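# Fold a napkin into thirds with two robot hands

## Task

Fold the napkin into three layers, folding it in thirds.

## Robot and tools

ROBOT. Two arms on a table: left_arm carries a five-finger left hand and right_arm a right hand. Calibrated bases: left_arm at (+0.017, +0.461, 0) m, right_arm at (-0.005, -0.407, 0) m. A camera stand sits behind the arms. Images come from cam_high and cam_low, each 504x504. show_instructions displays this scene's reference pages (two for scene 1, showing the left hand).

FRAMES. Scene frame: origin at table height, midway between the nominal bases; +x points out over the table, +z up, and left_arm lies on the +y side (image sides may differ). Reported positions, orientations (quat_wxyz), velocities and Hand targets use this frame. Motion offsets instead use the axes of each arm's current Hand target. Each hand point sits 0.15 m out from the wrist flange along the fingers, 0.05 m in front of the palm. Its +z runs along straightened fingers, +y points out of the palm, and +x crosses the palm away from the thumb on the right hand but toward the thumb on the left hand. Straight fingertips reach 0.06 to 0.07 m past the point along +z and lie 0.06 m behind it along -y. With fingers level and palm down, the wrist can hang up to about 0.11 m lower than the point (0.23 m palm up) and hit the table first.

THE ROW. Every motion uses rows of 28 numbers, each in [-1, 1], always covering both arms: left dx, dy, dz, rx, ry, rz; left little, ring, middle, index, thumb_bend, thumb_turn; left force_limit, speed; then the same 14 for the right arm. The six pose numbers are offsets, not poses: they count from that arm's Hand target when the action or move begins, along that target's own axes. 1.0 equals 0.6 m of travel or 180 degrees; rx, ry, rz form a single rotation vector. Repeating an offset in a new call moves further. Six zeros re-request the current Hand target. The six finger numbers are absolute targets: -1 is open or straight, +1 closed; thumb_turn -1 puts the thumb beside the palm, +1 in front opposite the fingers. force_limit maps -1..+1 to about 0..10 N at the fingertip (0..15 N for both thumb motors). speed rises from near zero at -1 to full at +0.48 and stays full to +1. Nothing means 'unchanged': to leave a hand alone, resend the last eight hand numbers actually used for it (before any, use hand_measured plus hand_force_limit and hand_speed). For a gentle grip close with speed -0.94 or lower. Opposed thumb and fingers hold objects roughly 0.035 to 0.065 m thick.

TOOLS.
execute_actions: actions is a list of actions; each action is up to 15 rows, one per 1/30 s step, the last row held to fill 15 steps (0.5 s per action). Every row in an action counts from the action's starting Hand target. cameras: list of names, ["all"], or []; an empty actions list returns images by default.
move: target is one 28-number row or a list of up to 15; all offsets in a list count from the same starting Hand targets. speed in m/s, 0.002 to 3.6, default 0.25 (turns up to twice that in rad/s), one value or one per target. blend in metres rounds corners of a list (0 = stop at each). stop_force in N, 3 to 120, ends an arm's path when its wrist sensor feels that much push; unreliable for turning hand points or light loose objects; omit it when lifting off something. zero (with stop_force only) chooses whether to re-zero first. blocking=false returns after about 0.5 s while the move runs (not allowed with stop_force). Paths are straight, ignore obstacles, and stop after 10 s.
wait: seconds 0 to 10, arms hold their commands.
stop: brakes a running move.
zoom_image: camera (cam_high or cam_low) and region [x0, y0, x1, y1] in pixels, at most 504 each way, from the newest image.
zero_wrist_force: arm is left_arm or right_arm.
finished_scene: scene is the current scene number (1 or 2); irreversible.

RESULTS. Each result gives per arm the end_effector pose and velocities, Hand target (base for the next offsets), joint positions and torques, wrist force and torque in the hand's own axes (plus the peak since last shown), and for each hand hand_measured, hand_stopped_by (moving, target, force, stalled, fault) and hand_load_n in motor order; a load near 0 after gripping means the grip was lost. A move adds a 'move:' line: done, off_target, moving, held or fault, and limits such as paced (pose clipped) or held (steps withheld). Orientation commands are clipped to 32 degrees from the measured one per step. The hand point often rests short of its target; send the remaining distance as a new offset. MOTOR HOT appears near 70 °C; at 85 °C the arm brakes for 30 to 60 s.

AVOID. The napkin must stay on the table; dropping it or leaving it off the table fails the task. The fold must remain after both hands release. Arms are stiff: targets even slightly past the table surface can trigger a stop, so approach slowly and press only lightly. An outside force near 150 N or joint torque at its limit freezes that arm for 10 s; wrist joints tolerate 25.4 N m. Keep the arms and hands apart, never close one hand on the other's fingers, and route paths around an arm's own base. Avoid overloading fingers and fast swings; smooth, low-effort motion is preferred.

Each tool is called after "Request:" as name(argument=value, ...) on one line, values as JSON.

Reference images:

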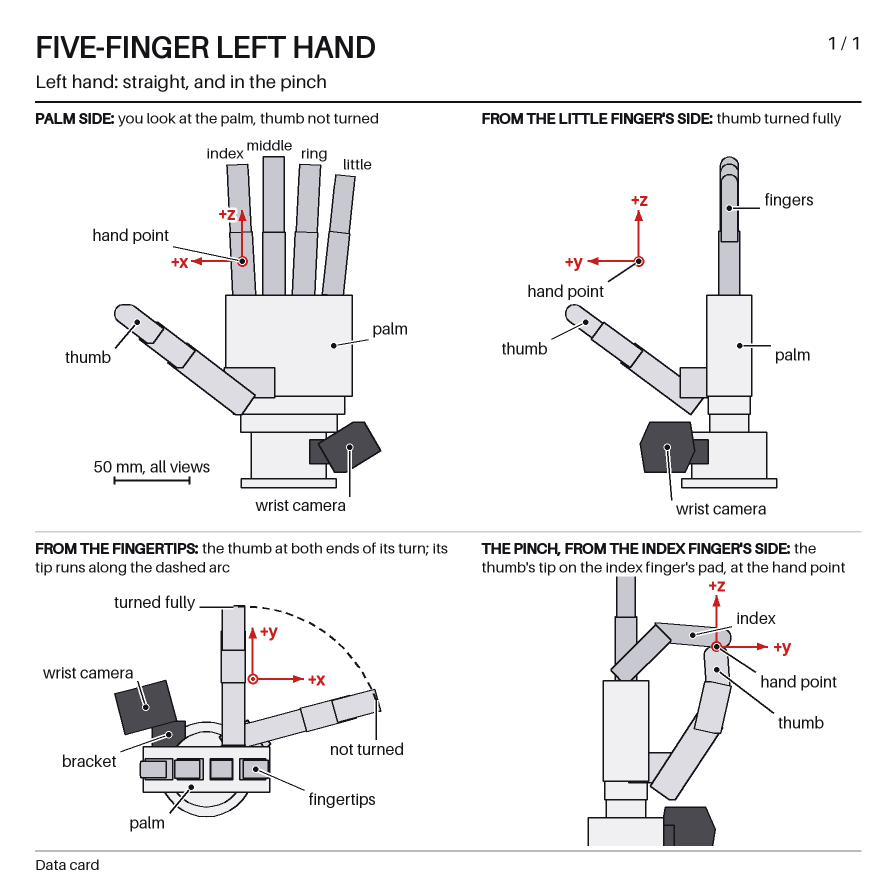

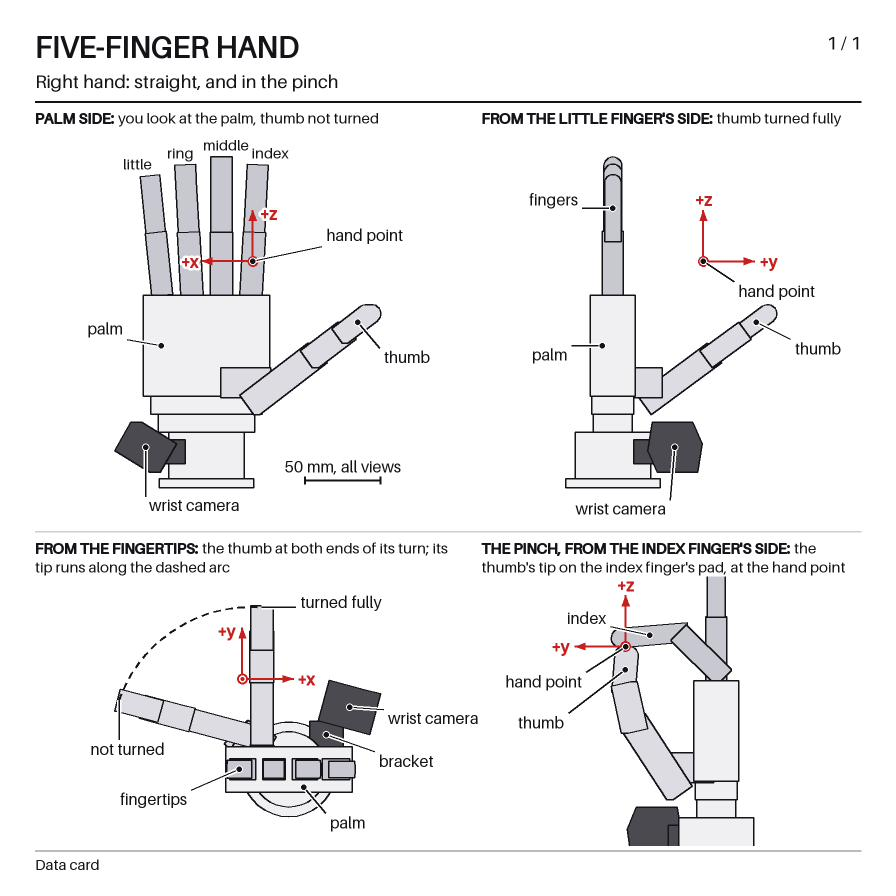

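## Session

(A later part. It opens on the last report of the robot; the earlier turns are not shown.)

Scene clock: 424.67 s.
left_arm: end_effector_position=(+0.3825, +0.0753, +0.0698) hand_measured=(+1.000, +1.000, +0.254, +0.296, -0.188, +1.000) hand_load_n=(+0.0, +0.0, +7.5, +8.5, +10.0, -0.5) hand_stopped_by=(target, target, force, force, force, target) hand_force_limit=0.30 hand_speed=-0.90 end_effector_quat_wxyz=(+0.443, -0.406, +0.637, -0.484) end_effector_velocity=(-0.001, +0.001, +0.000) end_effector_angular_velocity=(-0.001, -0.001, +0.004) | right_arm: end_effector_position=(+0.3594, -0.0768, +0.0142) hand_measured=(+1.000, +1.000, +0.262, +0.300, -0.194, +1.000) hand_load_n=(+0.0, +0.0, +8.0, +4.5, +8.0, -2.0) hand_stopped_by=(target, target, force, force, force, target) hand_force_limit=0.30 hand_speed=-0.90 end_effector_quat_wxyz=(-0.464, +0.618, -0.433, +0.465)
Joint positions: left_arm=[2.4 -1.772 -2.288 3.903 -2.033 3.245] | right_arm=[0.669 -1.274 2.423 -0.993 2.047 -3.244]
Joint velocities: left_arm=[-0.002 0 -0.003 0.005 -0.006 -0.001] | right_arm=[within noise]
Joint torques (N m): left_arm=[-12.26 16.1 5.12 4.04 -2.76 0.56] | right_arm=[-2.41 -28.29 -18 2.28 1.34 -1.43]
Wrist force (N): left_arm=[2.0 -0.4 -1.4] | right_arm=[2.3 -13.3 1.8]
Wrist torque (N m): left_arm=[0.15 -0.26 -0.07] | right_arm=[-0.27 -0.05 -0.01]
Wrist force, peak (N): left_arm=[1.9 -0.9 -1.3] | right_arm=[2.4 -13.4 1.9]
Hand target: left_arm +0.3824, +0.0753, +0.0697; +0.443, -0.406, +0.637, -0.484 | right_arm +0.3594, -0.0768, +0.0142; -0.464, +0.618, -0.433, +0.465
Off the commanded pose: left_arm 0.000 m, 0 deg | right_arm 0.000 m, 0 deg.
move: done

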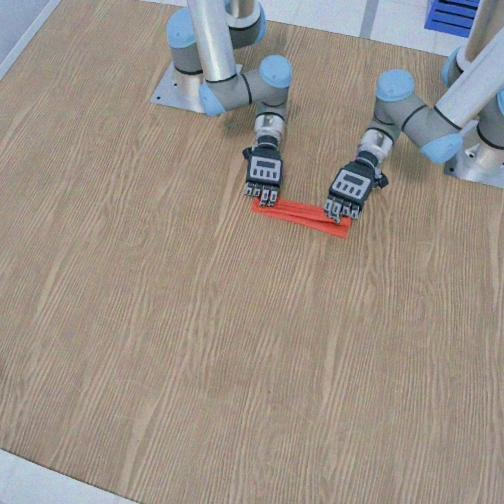

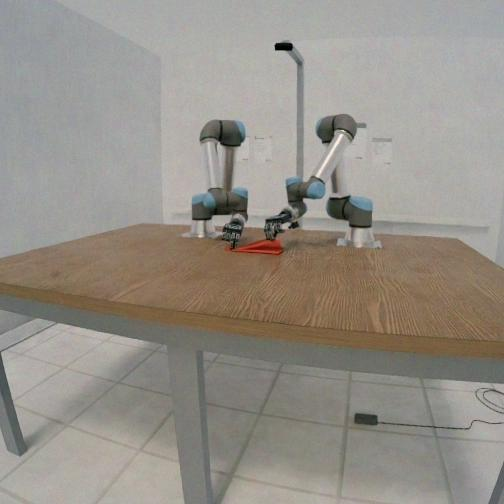

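Request:
move(target=[0.0125,0.0761,0.0141,0,0,0,1,1,0.42,0.43,-0.15,1,0.3,-0.9,0,0,0,0,0,0,1,1,0.42,0.43,-0.15,1,0.3,-0.9], speed=0.04, cameras=["all"])

Request:
zoom_image(camera="cam_high", region=[240, 150, 360, 270])

Request:
zoom_image(camera="cam_low", region=[215, 215, 305, 265])

Scene clock: 429.90 s.
left_arm: end_effector_position=(+0.3844, +0.0753, +0.0226) hand_measured=(+1.000, +1.000, +0.254, +0.296, -0.188, +1.000) hand_load_n=(+0.0, +0.0, +7.5, +8.0, +10.0, -1.0) hand_stopped_by=(target, target, force, force, force, target) hand_force_limit=0.30 hand_speed=-0.90 end_effector_quat_wxyz=(+0.443, -0.406, +0.637, -0.484) | right_arm: end_effector_position=(+0.3594, -0.0768, +0.0142) hand_measured=(+1.000, +1.000, +0.262, +0.300, -0.194, +1.000) hand_load_n=(+0.0, +0.0, +8.0, +4.5, +8.0, -2.0) hand_stopped_by=(target, target, force, force, force, target) hand_force_limit=0.30 hand_speed=-0.90 end_effector_quat_wxyz=(-0.464, +0.618, -0.433, +0.465)
Joint positions: left_arm=[2.404 -1.899 -2.316 4.059 -2.029 3.246] | right_arm=[0.669 -1.274 2.423 -0.993 2.047 -3.244]
Joint torques (N m): left_arm=[5.72 32.95 15.7 -1.81 1.27 2.54] | right_arm=[5.92 -28.04 -16.47 1.46 1.75 -0.9]
Wrist force (N): left_arm=[1.3 -1.2 -1.4] | right_arm=[2.0 -12.9 1.7]
Wrist torque (N m): left_arm=[0.08 -0.24 -0.05] | right_arm=[-0.26 0.01 -0.02]
Wrist force, peak (N): left_arm=[2.3 -0.6 -1.3] | right_arm=[2.2 -13.7 1.8]
Hand target: left_arm +0.3844, +0.0753, +0.0227; +0.443, -0.406, +0.637, -0.484 | right_arm +0.3594, -0.0768, +0.0142; -0.464, +0.618, -0.433, +0.465
Off the commanded pose: left_arm 0.000 m, 0 deg | right_arm 0.000 m, 0 deg.
move: done

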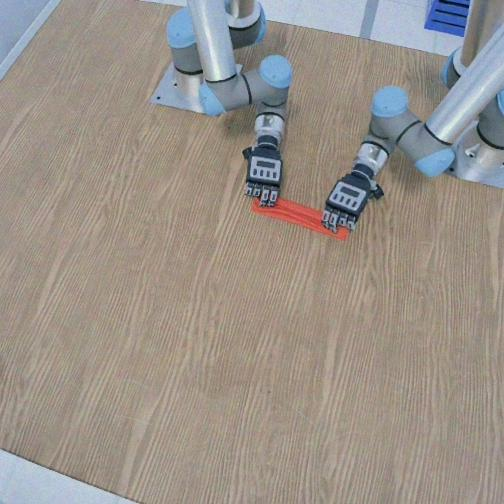

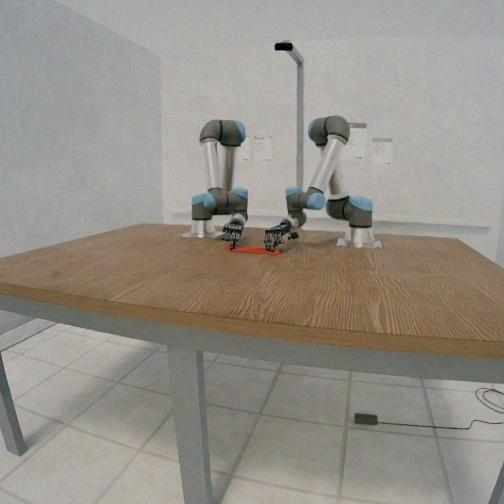

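Scaled by 4.200 from the camera's 504x504 image, which has a finer 720x720 frame.

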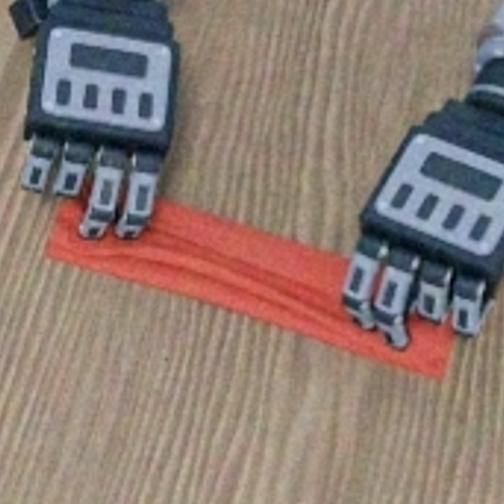

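Scaled by 5.600 from the camera's 504x504 image, which has a finer 720x720 frame.

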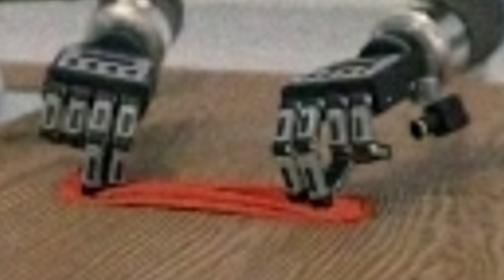

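Request:
move(target=[0.0006,0.0141,0.0084,0,0,0,1,1,0.42,0.43,-0.15,1,0.3,-0.9,0,0,0,0,0,0,1,1,0.42,0.43,-0.15,1,0.3,-0.9], speed=0.007, stop_force=9)

Request:
move(target=[0,0,0,0,0,0,1,1,0.42,0.43,-0.15,1,0.3,-0.9,0.0112,-0.0610,-0.0087,0,0,0,1,1,0.42,0.43,-0.15,1,0.3,-0.9], speed=0.05, cameras=["all"])

Request:
zoom_image(camera="cam_high", region=[240, 150, 360, 270])

Scene clock: 437.47 s.
left_arm: end_effector_position=(+0.3879, +0.0753, +0.0151) hand_measured=(+1.000, +1.000, +0.254, +0.296, -0.188, +1.000) hand_load_n=(+0.0, +0.0, +7.0, +8.0, +9.0, -1.0) hand_stopped_by=(target, target, force, force, force, target) hand_force_limit=0.30 hand_speed=-0.90 end_effector_quat_wxyz=(+0.443, -0.406, +0.637, -0.484) | right_arm: end_effector_position=(+0.3594, -0.0768, +0.0142) hand_measured=(+1.000, +1.000, +0.262, +0.300, -0.194, +1.000) hand_load_n=(+0.0, +0.0, +8.0, +4.5, +8.0, -2.0) hand_stopped_by=(target, target, force, force, force, target) hand_force_limit=0.30 hand_speed=-0.90 end_effector_quat_wxyz=(-0.464, +0.618, -0.433, +0.465)
Joint positions: left_arm=[2.411 -1.923 -2.316 4.083 -2.022 3.247] | right_arm=[0.669 -1.274 2.423 -0.993 2.047 -3.244]
Joint torques (N m): left_arm=[-10.37 31.32 5.47 -3.18 -2.74 0.26] | right_arm=[10.25 -27.05 -15.24 0.37 1.88 -0.33]
Wrist force (N): left_arm=[0.1 -9.3 -3.9] | right_arm=[2.1 -13.0 1.8]
Wrist torque (N m): left_arm=[-0.07 -0.21 0.04] | right_arm=[-0.29 -0.01 -0.03]
Wrist force, peak (N): left_arm=[0.0 -12.5 -6.5] | right_arm=[2.2 -13.2 1.7]
Hand target: left_arm +0.3878, +0.0753, +0.0151; +0.443, -0.406, +0.637, -0.484 (not the last commanded pose) | right_arm +0.3594, -0.0768, +0.0142; -0.464, +0.618, -0.433, +0.465
Off the commanded pose: left_arm 0.001 m, 0 deg | right_arm 0.000 m, 0 deg.
move: contact (left_arm)

Scene clock: 438.57 s.
left_arm: end_effector_position=(+0.3878, +0.0753, +0.0151) hand_measured=(+1.000, +1.000, +0.254, +0.296, -0.188, +1.000) hand_load_n=(+0.0, +0.0, +7.0, +8.0, +9.5, -1.0) hand_stopped_by=(target, target, force, force, force, target) hand_force_limit=0.30 hand_speed=-0.90 end_effector_quat_wxyz=(+0.443, -0.406, +0.637, -0.484) | right_arm: end_effector_position=(+0.3595, -0.0770, +0.0518) hand_measured=(+1.000, +1.000, +0.262, +0.300, -0.194, +1.000) hand_load_n=(+0.0, +0.0, +7.5, +4.0, +9.0, -1.5) hand_stopped_by=(target, target, force, force, force, target) hand_force_limit=0.30 hand_speed=-0.90 end_effector_quat_wxyz=(-0.464, +0.617, -0.433, +0.465) end_effector_velocity=(+0.000, +0.000, +0.000) end_effector_angular_velocity=(+0.001, -0.003, -0.001)
Joint positions: left_arm=[2.411 -1.923 -2.316 4.083 -2.022 3.247] | right_arm=[0.668 -1.391 2.4 -0.854 2.046 -3.244]
Joint velocities: left_arm=[within noise] | right_arm=[0 0.001 0.001 -0.006 0.001 -0.001]
Joint torques (N m): left_arm=[-9.2 31.09 0.23 -2.79 -2.45 0.04] | right_arm=[-11.04 -14.18 -2.66 -3.67 -2.06 -0.18]
Wrist force (N): left_arm=[0.4 -9.4 -4.1] | right_arm=[0.5 -3.3 2.8]
Wrist torque (N m): left_arm=[-0.07 -0.25 0.05] | right_arm=[0.12 0.04 0.12]
Wrist force, peak (N): left_arm=[0.4 -9.4 -4.1] | right_arm=[2.1 -12.3 2.1]
Hand target: left_arm +0.3878, +0.0753, +0.0151; +0.443, -0.406, +0.637, -0.484 | right_arm +0.3594, -0.0771, +0.0517; -0.464, +0.618, -0.433, +0.465
Off the commanded pose: left_arm 0.000 m, 0 deg | right_arm 0.000 m, 0 deg.
move: done

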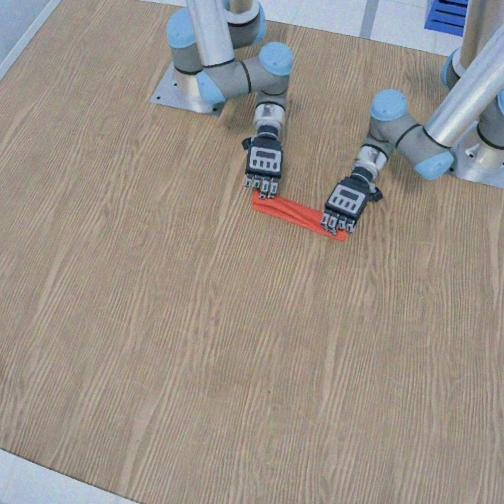

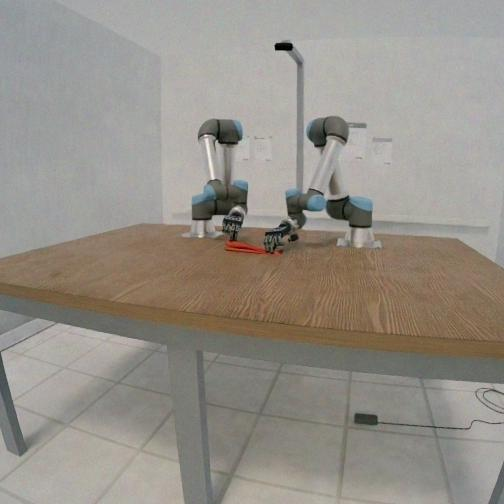

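Scaled by 4.200 from the camera's 504x504 image, which has a finer 720x720 frame.

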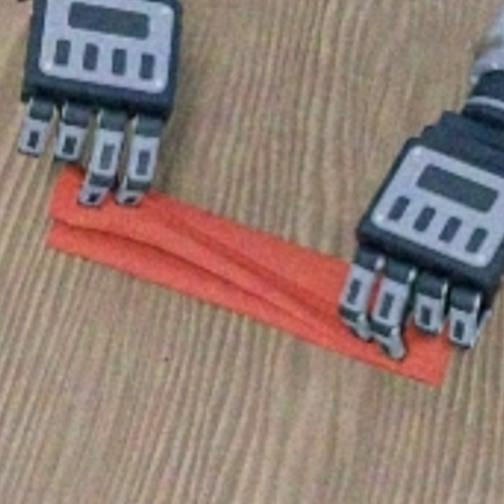

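Request:
move(target=[0,0,0,0,0,0,1,1,0.42,0.43,-0.15,1,0.3,-0.9,0.0068,-0.0164,0.0242,0,0,0,1,1,0.42,0.43,-0.15,1,0.3,-0.9], speed=0.04, cameras=["all"])

Request:
zoom_image(camera="cam_high", region=[240, 150, 360, 270])

Scene clock: 447.20 s.
left_arm: end_effector_position=(+0.3878, +0.0753, +0.0151) hand_measured=(+1.000, +1.000, +0.254, +0.296, -0.188, +1.000) hand_load_n=(+0.0, +0.0, +7.5, +8.0, +9.5, -1.0) hand_stopped_by=(target, target, force, force, force, target) hand_force_limit=0.30 hand_speed=-0.90 end_effector_quat_wxyz=(+0.443, -0.406, +0.637, -0.484) | right_arm: end_effector_position=(+0.3755, -0.0766, +0.0602) hand_measured=(+1.000, +1.000, +0.262, +0.300, -0.194, +1.000) hand_load_n=(+0.0, +0.0, +7.5, +3.0, +8.5, -2.0) hand_stopped_by=(target, target, force, force, force, target) hand_force_limit=0.30 hand_speed=-0.90 end_effector_quat_wxyz=(-0.464, +0.618, -0.433, +0.465)
Joint positions: left_arm=[2.411 -1.923 -2.316 4.083 -2.022 3.247] | right_arm=[0.635 -1.399 2.372 -0.82 2.012 -3.25]
Joint torques (N m): left_arm=[-10.26 29.3 1.35 -1.95 -1.86 0.04] | right_arm=[13.06 -18.12 0.14 -3.73 2.56 -0.56]
Wrist force (N): left_arm=[0.4 -9.3 -3.7] | right_arm=[1.5 -3.6 2.5]
Wrist torque (N m): left_arm=[-0.08 -0.28 0.07] | right_arm=[0.08 -0.03 0.11]
Wrist force, peak (N): left_arm=[0.6 -9.7 -4.1] | right_arm=[1.3 -3.9 3.2]
Hand target: left_arm +0.3878, +0.0753, +0.0151; +0.443, -0.406, +0.637, -0.484 | right_arm +0.3754, -0.0766, +0.0600; -0.464, +0.618, -0.433, +0.465
Off the commanded pose: left_arm 0.000 m, 0 deg | right_arm 0.000 m, 0 deg.
move: done

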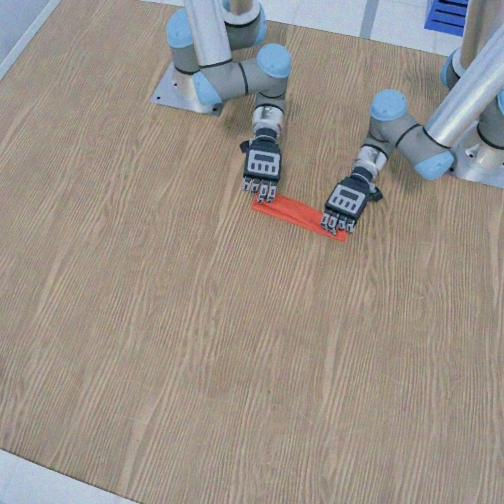

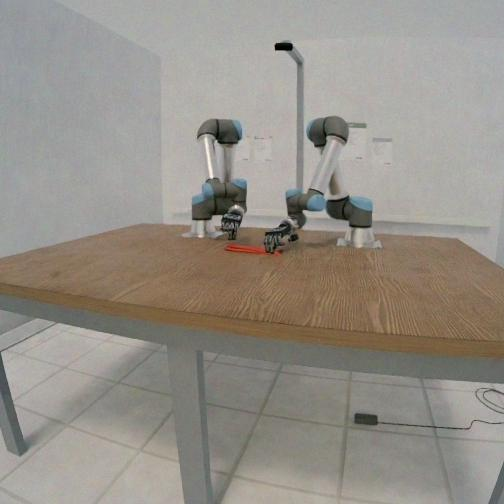

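Scaled by 4.200 from the camera's 504x504 image, which has a finer 720x720 frame.

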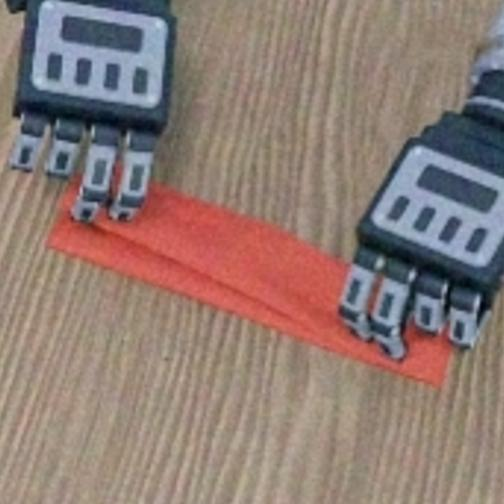

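Request:
zoom_image(camera="cam_low", region=[215, 215, 295, 265])

Request:
zoom_image(camera="cam_high", region=[245, 180, 295, 230])

Scaled by 6.300 from the camera's 504x504 image, which has a finer 720x720 frame.

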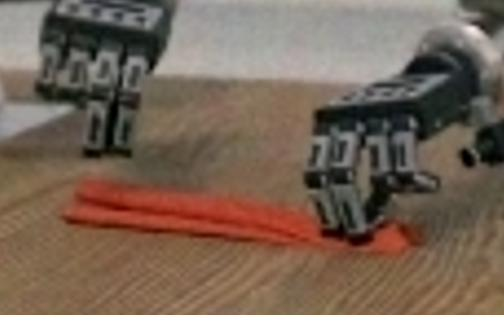

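Scaled by 10.080 from the camera's 504x504 image, which has a finer 720x720 frame.

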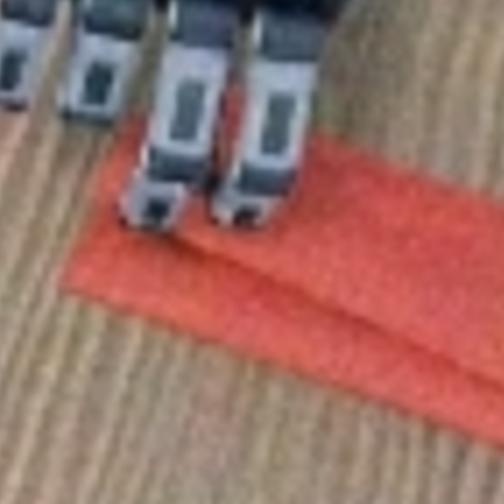

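Request:
move(target=[0,0,0,0,0,0,1,1,0.42,0.43,-0.15,1,0.3,-0.9,0.0046,-0.0260,-0.1720,0,0,0,1,1,0.1,0.1,-0.2,1,0.3,-0.9], speed=0.12, cameras=["all"])

Request:
zoom_image(camera="cam_high", region=[245, 180, 295, 230])

Request:
zoom_image(camera="cam_high", region=[240, 150, 360, 270])

Request:
zoom_image(camera="cam_low", region=[215, 215, 295, 265])

Scene clock: 456.90 s.
left_arm: end_effector_position=(+0.3878, +0.0753, +0.0151) hand_measured=(+1.000, +1.000, +0.254, +0.296, -0.188, +1.000) hand_load_n=(+0.0, +0.0, +7.5, +8.0, +9.5, -1.0) hand_stopped_by=(target, target, force, force, force, target) hand_force_limit=0.30 hand_speed=-0.90 end_effector_quat_wxyz=(+0.443, -0.406, +0.637, -0.484) | right_arm: end_effector_position=(+0.2768, -0.0939, +0.0899) hand_measured=(+1.000, +1.000, +0.100, +0.100, -0.200, +1.000) hand_load_n=(+0.0, +0.0, +0.0, +0.0, +0.0, +0.0) hand_stopped_by=(target, target, target, target, target, target) hand_force_limit=0.30 hand_speed=-0.90 end_effector_quat_wxyz=(-0.464, +0.618, -0.433, +0.464)
Joint positions: left_arm=[2.411 -1.923 -2.316 4.083 -2.022 3.247] | right_arm=[0.846 -1.604 2.478 -0.7 2.221 -3.21]
Joint torques (N m): left_arm=[-9.46 29.06 3.79 -0.54 -1.41 -0.07] | right_arm=[-4.88 -12.64 -26.3 -3.42 -0.89 -2.21]
Wrist force (N): left_arm=[0.3 -9.4 -3.5] | right_arm=[1.2 -3.6 3.2]
Wrist torque (N m): left_arm=[-0.11 -0.26 0.07] | right_arm=[0.00 0.00 0.00]
Wrist force, peak (N): left_arm=[0.1 -9.6 -3.8] | right_arm=[1.0 -3.2 4.1]
Hand target: left_arm +0.3878, +0.0753, +0.0151; +0.443, -0.406, +0.637, -0.484 | right_arm +0.2768, -0.0939, +0.0899; -0.464, +0.618, -0.433, +0.465
Off the commanded pose: left_arm 0.000 m, 0 deg | right_arm 0.000 m, 0 deg.
move: done

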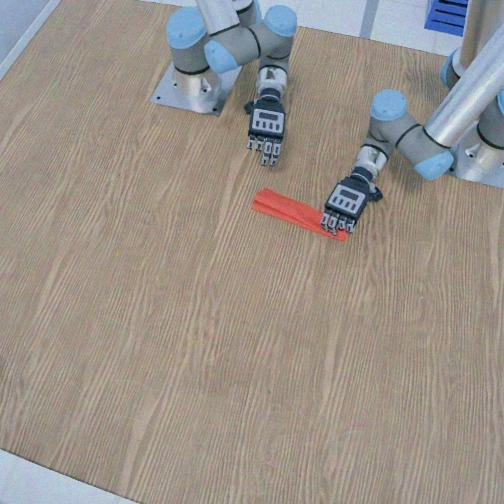

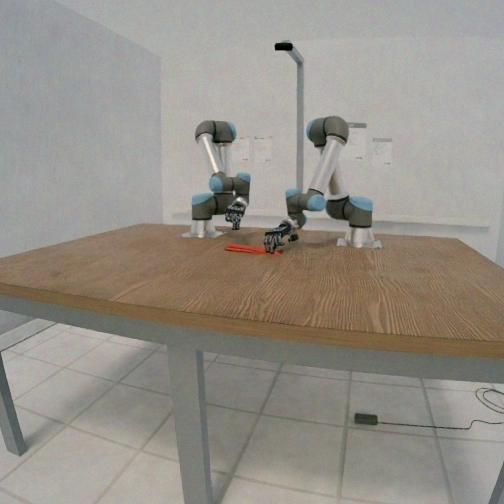

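Scaled by 10.080 from the camera's 504x504 image, which has a finer 720x720 frame.

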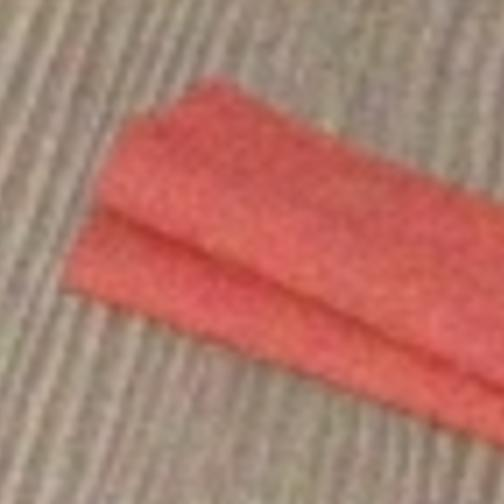

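Scaled by 4.200 from the camera's 504x504 image, which has a finer 720x720 frame.

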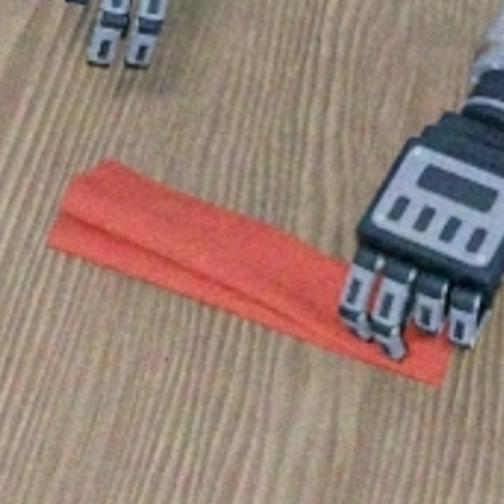

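Scaled by 6.300 from the camera's 504x504 image, which has a finer 720x720 frame.

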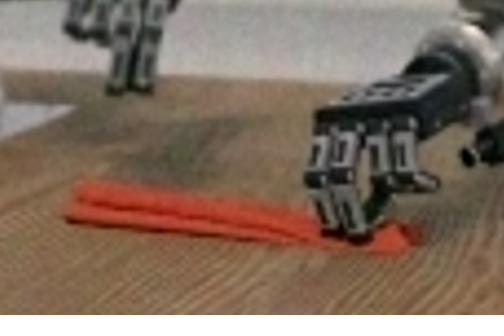

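Request:
execute_actions(actions=[[[0,0,0,0,0,0,1,1,0.1,0.1,-0.2,1,0.3,-0.85,0,0,0,0,0,0,1,1,0.1,0.1,-0.2,1,0.3,-0.9]],[[0,0,0,0,0,0,1,1,0.1,0.1,-0.2,1,0.3,-0.85,0,0,0,0,0,0,1,1,0.1,0.1,-0.2,1,0.3,-0.9]],[[0,0,0,0,0,0,1,1,0.1,0.1,-0.2,1,0.3,-0.85,0,0,0,0,0,0,1,1,0.1,0.1,-0.2,1,0.3,-0.9]]])

Request:
move(target=[[-0.0143,-0.0813,-0.0116,0,0,0,1,1,0.1,0.1,-0.2,1,0.3,-0.85,0,0,0,0,0,0,1,1,0.1,0.1,-0.2,1,0.3,-0.9],[-0.0188,-0.0709,-0.2220,0,0,0,1,1,0.1,0.1,-0.2,1,0.3,-0.85,0,0,0,0,0,0,1,1,0.1,0.1,-0.2,1,0.3,-0.9]], speed=[0.06,0.12], cameras=["all"])

Request:
zoom_image(camera="cam_high", region=[240, 155, 360, 275])

Request:
zoom_image(camera="cam_high", region=[300, 195, 360, 255])

Request:
zoom_image(camera="cam_low", region=[215, 225, 295, 265])

Scene clock: 466.80 s.
left_arm: end_effector_position=(+0.3878, +0.0753, +0.0151) hand_measured=(+1.000, +1.000, +0.100, +0.100, -0.200, +1.000) hand_load_n=(+0.0, +0.5, -0.5, -0.5, -1.0, -0.5) hand_stopped_by=(target, target, target, target, target, target) hand_force_limit=0.30 hand_speed=-0.85 end_effector_quat_wxyz=(+0.443, -0.406, +0.637, -0.484) | right_arm: end_effector_position=(+0.2768, -0.0939, +0.0899) hand_measured=(+1.000, +1.000, +0.100, +0.100, -0.200, +1.000) hand_load_n=(+0.0, +0.5, +0.0, +0.0, +0.0, +0.0) hand_stopped_by=(target, target, target, target, target, target) hand_force_limit=0.30 hand_speed=-0.90 end_effector_quat_wxyz=(-0.464, +0.618, -0.433, +0.465)
Joint positions: left_arm=[2.411 -1.923 -2.316 4.083 -2.022 3.247] | right_arm=[0.846 -1.604 2.478 -0.7 2.221 -3.21]
Joint torques (N m): left_arm=[-9.43 27.97 5.57 0.78 -0.5 0.11] | right_arm=[-10.76 -18.45 -24.87 -3.38 1.4 -2.27]
Wrist force (N): left_arm=[0.0 -3.3 -2.4] | right_arm=[1.3 -3.7 3.0]
Wrist torque (N m): left_arm=[0.07 -0.20 -0.04] | right_arm=[0.01 0.00 0.01]
Wrist force, peak (N): left_arm=[0.2 -9.6 -4.1] | right_arm=[1.1 -4.0 3.2]
Hand target: left_arm +0.3878, +0.0753, +0.0151; +0.443, -0.406, +0.637, -0.484 | right_arm +0.2768, -0.0939, +0.0899; -0.464, +0.618, -0.433, +0.465
Off the commanded pose: left_arm 0.000 m, 0 deg | right_arm 0.000 m, 0 deg.

Scene clock: 469.33 s.
left_arm: end_effector_position=(+0.2673, +0.1115, +0.0771) hand_measured=(+1.000, +1.000, +0.100, +0.100, -0.200, +1.000) hand_load_n=(+0.0, +0.5, +0.0, +0.0, +0.0, +0.0) hand_stopped_by=(target, target, target, target, target, target) hand_force_limit=0.30 hand_speed=-0.85 end_effector_quat_wxyz=(+0.443, -0.406, +0.637, -0.484) | right_arm: end_effector_position=(+0.2768, -0.0939, +0.0899) hand_measured=(+1.000, +1.000, +0.100, +0.100, -0.200, +1.000) hand_load_n=(+0.0, +0.0, +0.0, +0.0, +0.0, +0.0) hand_stopped_by=(target, target, target, target, target, target) hand_force_limit=0.30 hand_speed=-0.90 end_effector_quat_wxyz=(-0.464, +0.618, -0.433, +0.465)
Joint positions: left_arm=[2.17 -1.608 -2.458 3.885 -2.26 3.199] | right_arm=[0.846 -1.604 2.478 -0.7 2.221 -3.21]
Joint torques (N m): left_arm=[0.03 7.75 16.58 3.41 1.06 2.46] | right_arm=[-10.91 -19.37 -22.27 -3.26 0.1 -2.41]
Wrist force (N): left_arm=[0.6 -0.5 -1.4] | right_arm=[1.4 -3.9 2.9]
Wrist torque (N m): left_arm=[0.13 -0.21 0.12] | right_arm=[-0.02 -0.02 0.01]
Wrist force, peak (N): left_arm=[0.6 -3.6 -2.1] | right_arm=[1.3 -4.1 2.9]
Hand target: left_arm +0.2673, +0.1115, +0.0771; +0.443, -0.406, +0.637, -0.484 | right_arm +0.2768, -0.0939, +0.0899; -0.464, +0.618, -0.433, +0.465
Off the commanded pose: left_arm 0.000 m, 0 deg | right_arm 0.000 m, 0 deg.
move: done

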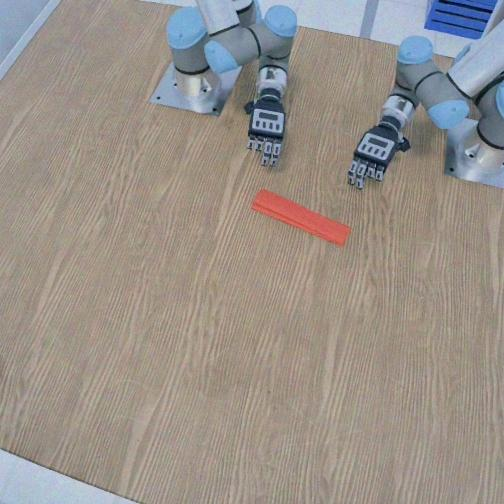

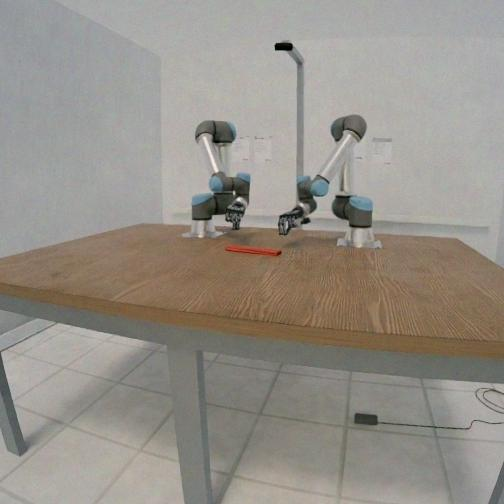

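Scaled by 4.200 from the camera's 504x504 image, which has a finer 720x720 frame.

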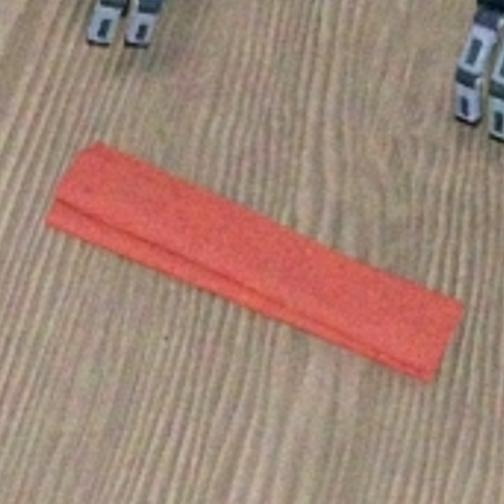

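Scaled by 8.400 from the camera's 504x504 image, which has a finer 720x720 frame.

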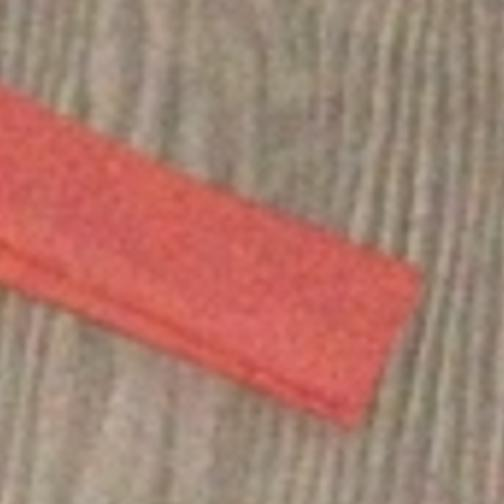

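Scaled by 6.300 from the camera's 504x504 image, which has a finer 720x720 frame.

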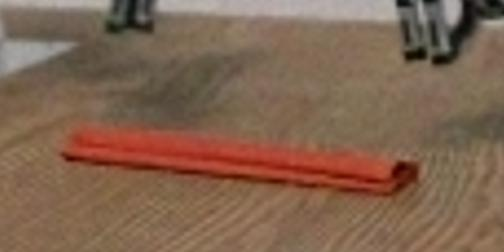

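Request:
zoom_image(camera="cam_low", region=[268, 240, 288, 260])

Request:
zoom_image(camera="cam_low", region=[220, 238, 240, 258])

Request:
zoom_image(camera="cam_high", region=[245, 180, 285, 220])

Request:
zoom_image(camera="cam_high", region=[320, 215, 360, 255])

Scaled by 25.200 from the camera's 504x504 image, which has a finer 720x720 frame.

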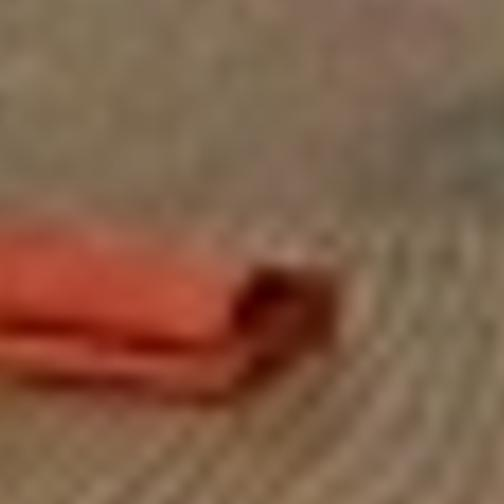

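Scaled by 25.200 from the camera's 504x504 image, which has a finer 720x720 frame.

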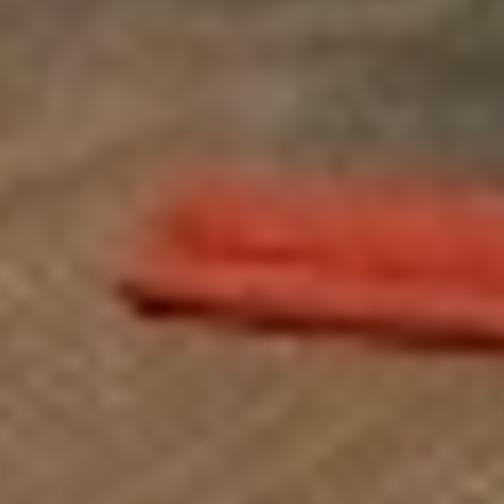

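Scaled by 12.600 from the camera's 504x504 image, which has a finer 720x720 frame.

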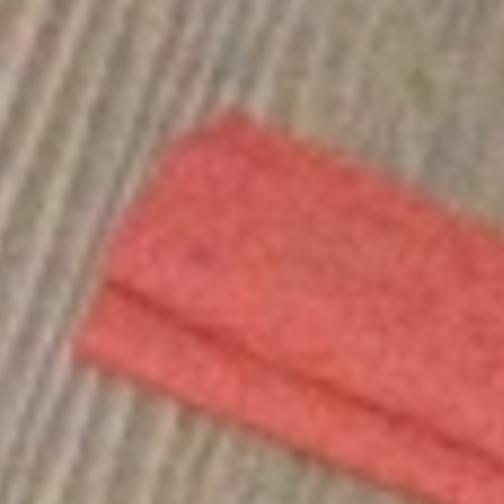

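Scaled by 12.600 from the camera's 504x504 image, which has a finer 720x720 frame.

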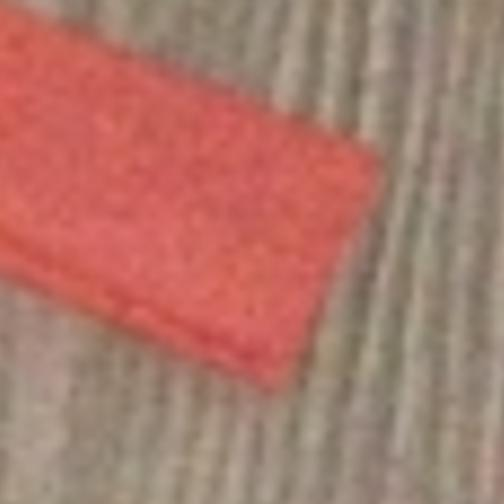

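Request:
move(target=[0.0138,0.0153,0.1983,-0.0048,-0.0271,-0.0039,1,1,0.02,0.02,0.5,1,0.2,-0.3,0.0030,0.0540,0.1645,-0.0172,0.0975,0.0139,1,1,0.02,0.02,0.5,1,0.2,-0.3], speed=0.1, cameras=["all"])

Request:
zoom_image(camera="cam_high", region=[240, 155, 360, 275])

Scene clock: 520.03 s.
left_arm: end_effector_position=(+0.3781, +0.0750, +0.0501) hand_measured=(+1.000, +1.000, +0.020, +0.020, +0.500, +1.000) hand_load_n=(+0.0, +0.0, +0.0, +0.0, +0.0, +0.0) hand_stopped_by=(target, target, target, target, target, target) hand_force_limit=0.20 hand_speed=-0.30 end_effector_quat_wxyz=(+0.464, -0.433, +0.618, -0.464) | right_arm: end_effector_position=(+0.3702, -0.0851, +0.0450) hand_measured=(+1.000, +1.000, +0.020, +0.020, +0.500, +1.000) hand_load_n=(+0.0, +0.0, +0.0, +0.0, +0.0, +0.0) hand_stopped_by=(target, target, target, target, target, target) hand_force_limit=0.20 hand_speed=-0.30 end_effector_quat_wxyz=(-0.386, +0.542, -0.524, +0.531)
Joint positions: left_arm=[2.33 -1.853 -2.258 3.939 -2.188 3.215] | right_arm=[0.825 -1.238 2.208 -0.735 2.508 -3.125]
Joint torques (N m): left_arm=[-11.56 32.35 7.7 -0.24 -1.74 1.8] | right_arm=[10.84 -31.13 -0.44 -2.67 -1.85 -2.54]
Wrist force (N): left_arm=[0.7 -0.7 -1.5] | right_arm=[1.2 -3.5 2.7]
Wrist torque (N m): left_arm=[0.11 -0.23 -0.08] | right_arm=[0.05 -0.01 -0.01]
Wrist force, peak (N): left_arm=[0.6 -0.9 -2.2] | right_arm=[1.2 -4.1 3.2]
Hand target: left_arm +0.3780, +0.0750, +0.0501; +0.464, -0.433, +0.618, -0.464 | right_arm +0.3701, -0.0851, +0.0450; -0.386, +0.542, -0.524, +0.531
Off the commanded pose: left_arm 0.000 m, 0 deg | right_arm 0.000 m, 0 deg.
move: done

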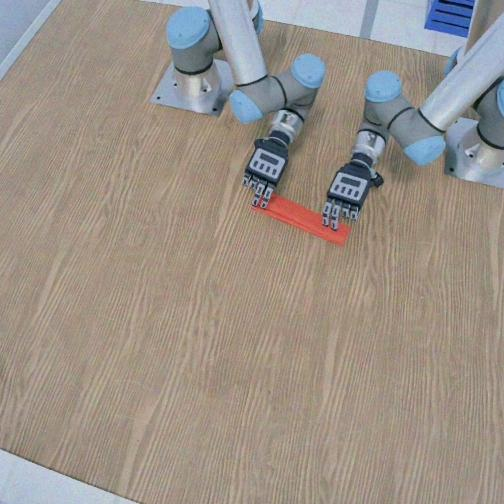

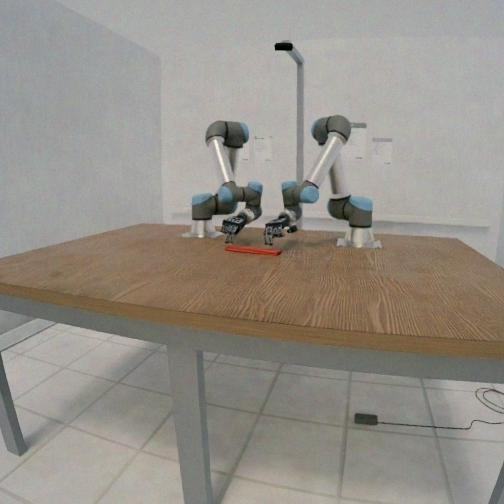

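Scaled by 4.200 from the camera's 504x504 image, which has a finer 720x720 frame.

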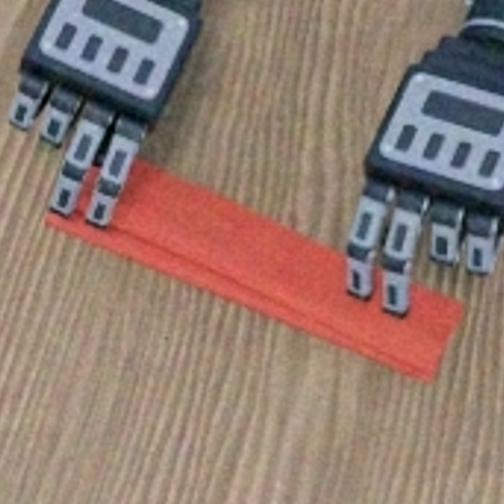

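Request:
move(target=[0,0,0,0,0,0,1,1,0.02,0.02,0.5,1,0.2,-0.3,-0.0055,0.0311,-0.0089,0,0,0,1,1,0.02,0.02,0.5,1,0.2,-0.3], speed=0.05)

Request:
move(target=[0.0052,0.0293,0.0042,0,0,0,1,1,0.02,0.02,0.5,1,0.2,-0.3,-0.0052,0.0293,0.0042,0,0,0,1,1,0.02,0.02,0.5,1,0.2,-0.3], speed=0.008, stop_force=5, cameras=["all"])

Request:
zoom_image(camera="cam_high", region=[240, 155, 360, 275])

Scene clock: 527.17 s.
left_arm: end_effector_position=(+0.3780, +0.0750, +0.0501) hand_measured=(+1.000, +1.000, +0.020, +0.020, +0.500, +1.000) hand_load_n=(+0.0, +0.0, +0.0, -0.5, +0.0, +0.0) hand_stopped_by=(target, target, target, target, target, target) hand_force_limit=0.20 hand_speed=-0.30 end_effector_quat_wxyz=(+0.464, -0.433, +0.618, -0.464) | right_arm: end_effector_position=(+0.3622, -0.0839, +0.0269) hand_measured=(+1.000, +1.000, +0.020, +0.020, +0.500, +1.000) hand_load_n=(+0.0, +0.0, +0.0, +0.0, +0.0, +0.0) hand_stopped_by=(target, target, target, target, target, target) hand_force_limit=0.20 hand_speed=-0.30 end_effector_quat_wxyz=(-0.386, +0.542, -0.524, +0.531) end_effector_velocity=(+0.000, -0.001, +0.001) end_effector_angular_velocity=(-0.001, +0.001, -0.001)
Joint positions: left_arm=[2.33 -1.853 -2.258 3.939 -2.188 3.215] | right_arm=[0.844 -1.195 2.222 -0.786 2.527 -3.117]
Joint velocities: left_arm=[within noise] | right_arm=[-0.001 -0.003 0 0.005 0 0.001]
Joint torques (N m): left_arm=[-11.85 34.1 14.24 -2.19 -2.57 -0.11] | right_arm=[-10.11 -37.41 -15.05 2.12 -1.44 -1.09]
Wrist force (N): left_arm=[1.0 -0.9 -1.3] | right_arm=[1.1 -3.7 2.3]
Wrist torque (N m): left_arm=[0.07 -0.27 -0.05] | right_arm=[0.04 0.02 -0.03]
Wrist force, peak (N): left_arm=[1.0 -0.9 -1.7] | right_arm=[1.5 -4.3 2.8]
Hand target: left_arm +0.3780, +0.0750, +0.0501; +0.464, -0.433, +0.618, -0.464 | right_arm +0.3623, -0.0839, +0.0270; -0.386, +0.542, -0.524, +0.531
Off the commanded pose: left_arm 0.000 m, 0 deg | right_arm 0.000 m, 0 deg.
move: done

Scene clock: 530.00 s.
left_arm: end_effector_position=(+0.3780, +0.0750, +0.0320) hand_measured=(+1.000, +1.000, +0.020, +0.020, +0.500, +1.000) hand_load_n=(+0.0, +0.0, +0.0, +0.0, +0.0, +0.0) hand_stopped_by=(target, target, target, target, target, target) hand_force_limit=0.20 hand_speed=-0.30 end_effector_quat_wxyz=(+0.464, -0.433, +0.618, -0.464) | right_arm: end_effector_position=(+0.3623, -0.0839, +0.0111) hand_measured=(+1.000, +1.000, +0.020, +0.020, +0.500, +1.000) hand_load_n=(-0.5, +0.0, +0.5, -0.5, +0.0, +0.0) hand_stopped_by=(target, target, target, target, target, target) hand_force_limit=0.20 hand_speed=-0.30 end_effector_quat_wxyz=(-0.386, +0.542, -0.524, +0.531)
Joint positions: left_arm=[2.33 -1.9 -2.269 3.996 -2.189 3.215] | right_arm=[0.844 -1.154 2.228 -0.832 2.527 -3.117]
Joint torques (N m): left_arm=[-10.68 35.19 10.37 -2.03 -2.75 0.21] | right_arm=[-10.7 -35.41 -12.57 2.71 -1.9 -2.07]
Wrist force (N): left_arm=[0.4 -0.6 -1.2] | right_arm=[2.2 -9.1 1.1]
Wrist torque (N m): left_arm=[0.11 -0.17 -0.09] | right_arm=[-0.04 0.04 -0.12]
Wrist force, peak (N): left_arm=[0.9 -1.1 -1.6] | right_arm=[3.0 -13.9 -0.3]
Hand target: left_arm +0.3780, +0.0750, +0.0321; +0.464, -0.433, +0.618, -0.464 | right_arm +0.3623, -0.0839, +0.0111; -0.386, +0.542, -0.524, +0.531 (not the last commanded pose)
Off the commanded pose: left_arm 0.000 m, 0 deg | right_arm 0.002 m, 0 deg.
move: contact (right_arm)

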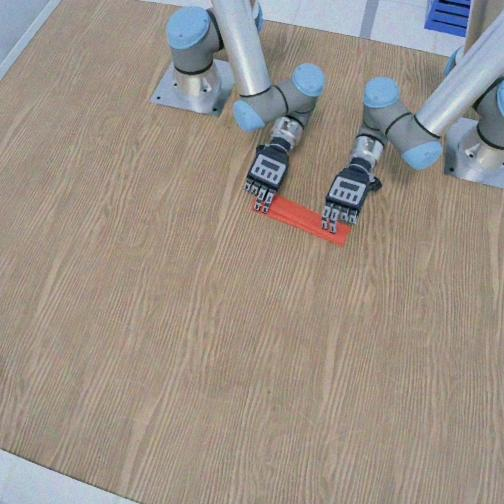

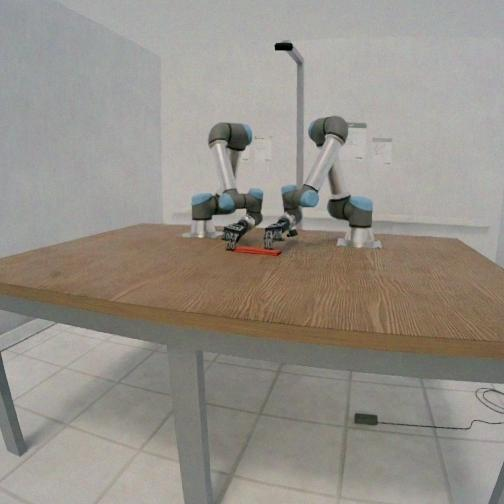

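Scaled by 4.200 from the camera's 504x504 image, which has a finer 720x720 frame.

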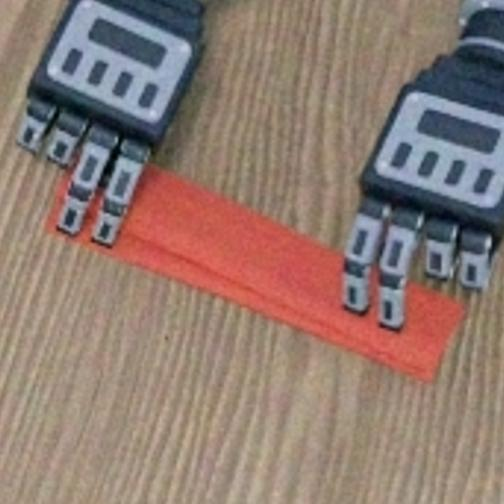

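Request:
move(target=[0.0043,0.0244,0.0035,0,0,0,1,1,0.02,0.02,0.5,1,0.2,-0.3,0,0,0,0,0,0,1,1,0.02,0.02,0.5,1,0.2,-0.3], speed=0.006, stop_force=3)

Scene clock: 536.20 s.
left_arm: end_effector_position=(+0.3780, +0.0750, +0.0170) hand_measured=(+1.000, +1.000, +0.020, +0.020, +0.500, +1.000) hand_load_n=(+0.0, +0.0, +0.0, -0.5, +0.0, +0.0) hand_stopped_by=(target, target, target, target, target, target) hand_force_limit=0.20 hand_speed=-0.30 end_effector_quat_wxyz=(+0.464, -0.433, +0.618, -0.464) | right_arm: end_effector_position=(+0.3623, -0.0839, +0.0111) hand_measured=(+1.000, +1.000, +0.020, +0.020, +0.500, +1.000) hand_load_n=(+0.0, +0.0, +0.5, +0.0, +0.5, +0.0) hand_stopped_by=(target, target, target, target, target, target) hand_force_limit=0.20 hand_speed=-0.30 end_effector_quat_wxyz=(-0.386, +0.542, -0.524, +0.531)
Joint positions: left_arm=[2.33 -1.94 -2.276 4.043 -2.189 3.215] | right_arm=[0.844 -1.154 2.227 -0.832 2.527 -3.117]
Joint torques (N m): left_arm=[-11.09 35 6.51 -2.01 -2.57 0.59] | right_arm=[-4.93 -35.38 -21.26 1.9 -1.96 1.67]
Wrist force (N): left_arm=[0.6 -0.7 -1.4] | right_arm=[2.0 -8.8 1.2]
Wrist torque (N m): left_arm=[0.11 -0.22 -0.07] | right_arm=[-0.01 0.09 -0.13]
Wrist force, peak (N): left_arm=[0.8 -1.1 -1.8] | right_arm=[2.2 -9.4 1.2]
Hand target: left_arm +0.3780, +0.0750, +0.0171; +0.464, -0.433, +0.618, -0.464 | right_arm +0.3623, -0.0839, +0.0111; -0.386, +0.542, -0.524, +0.531
Off the commanded pose: left_arm 0.000 m, 0 deg | right_arm 0.000 m, 0 deg.
move: done


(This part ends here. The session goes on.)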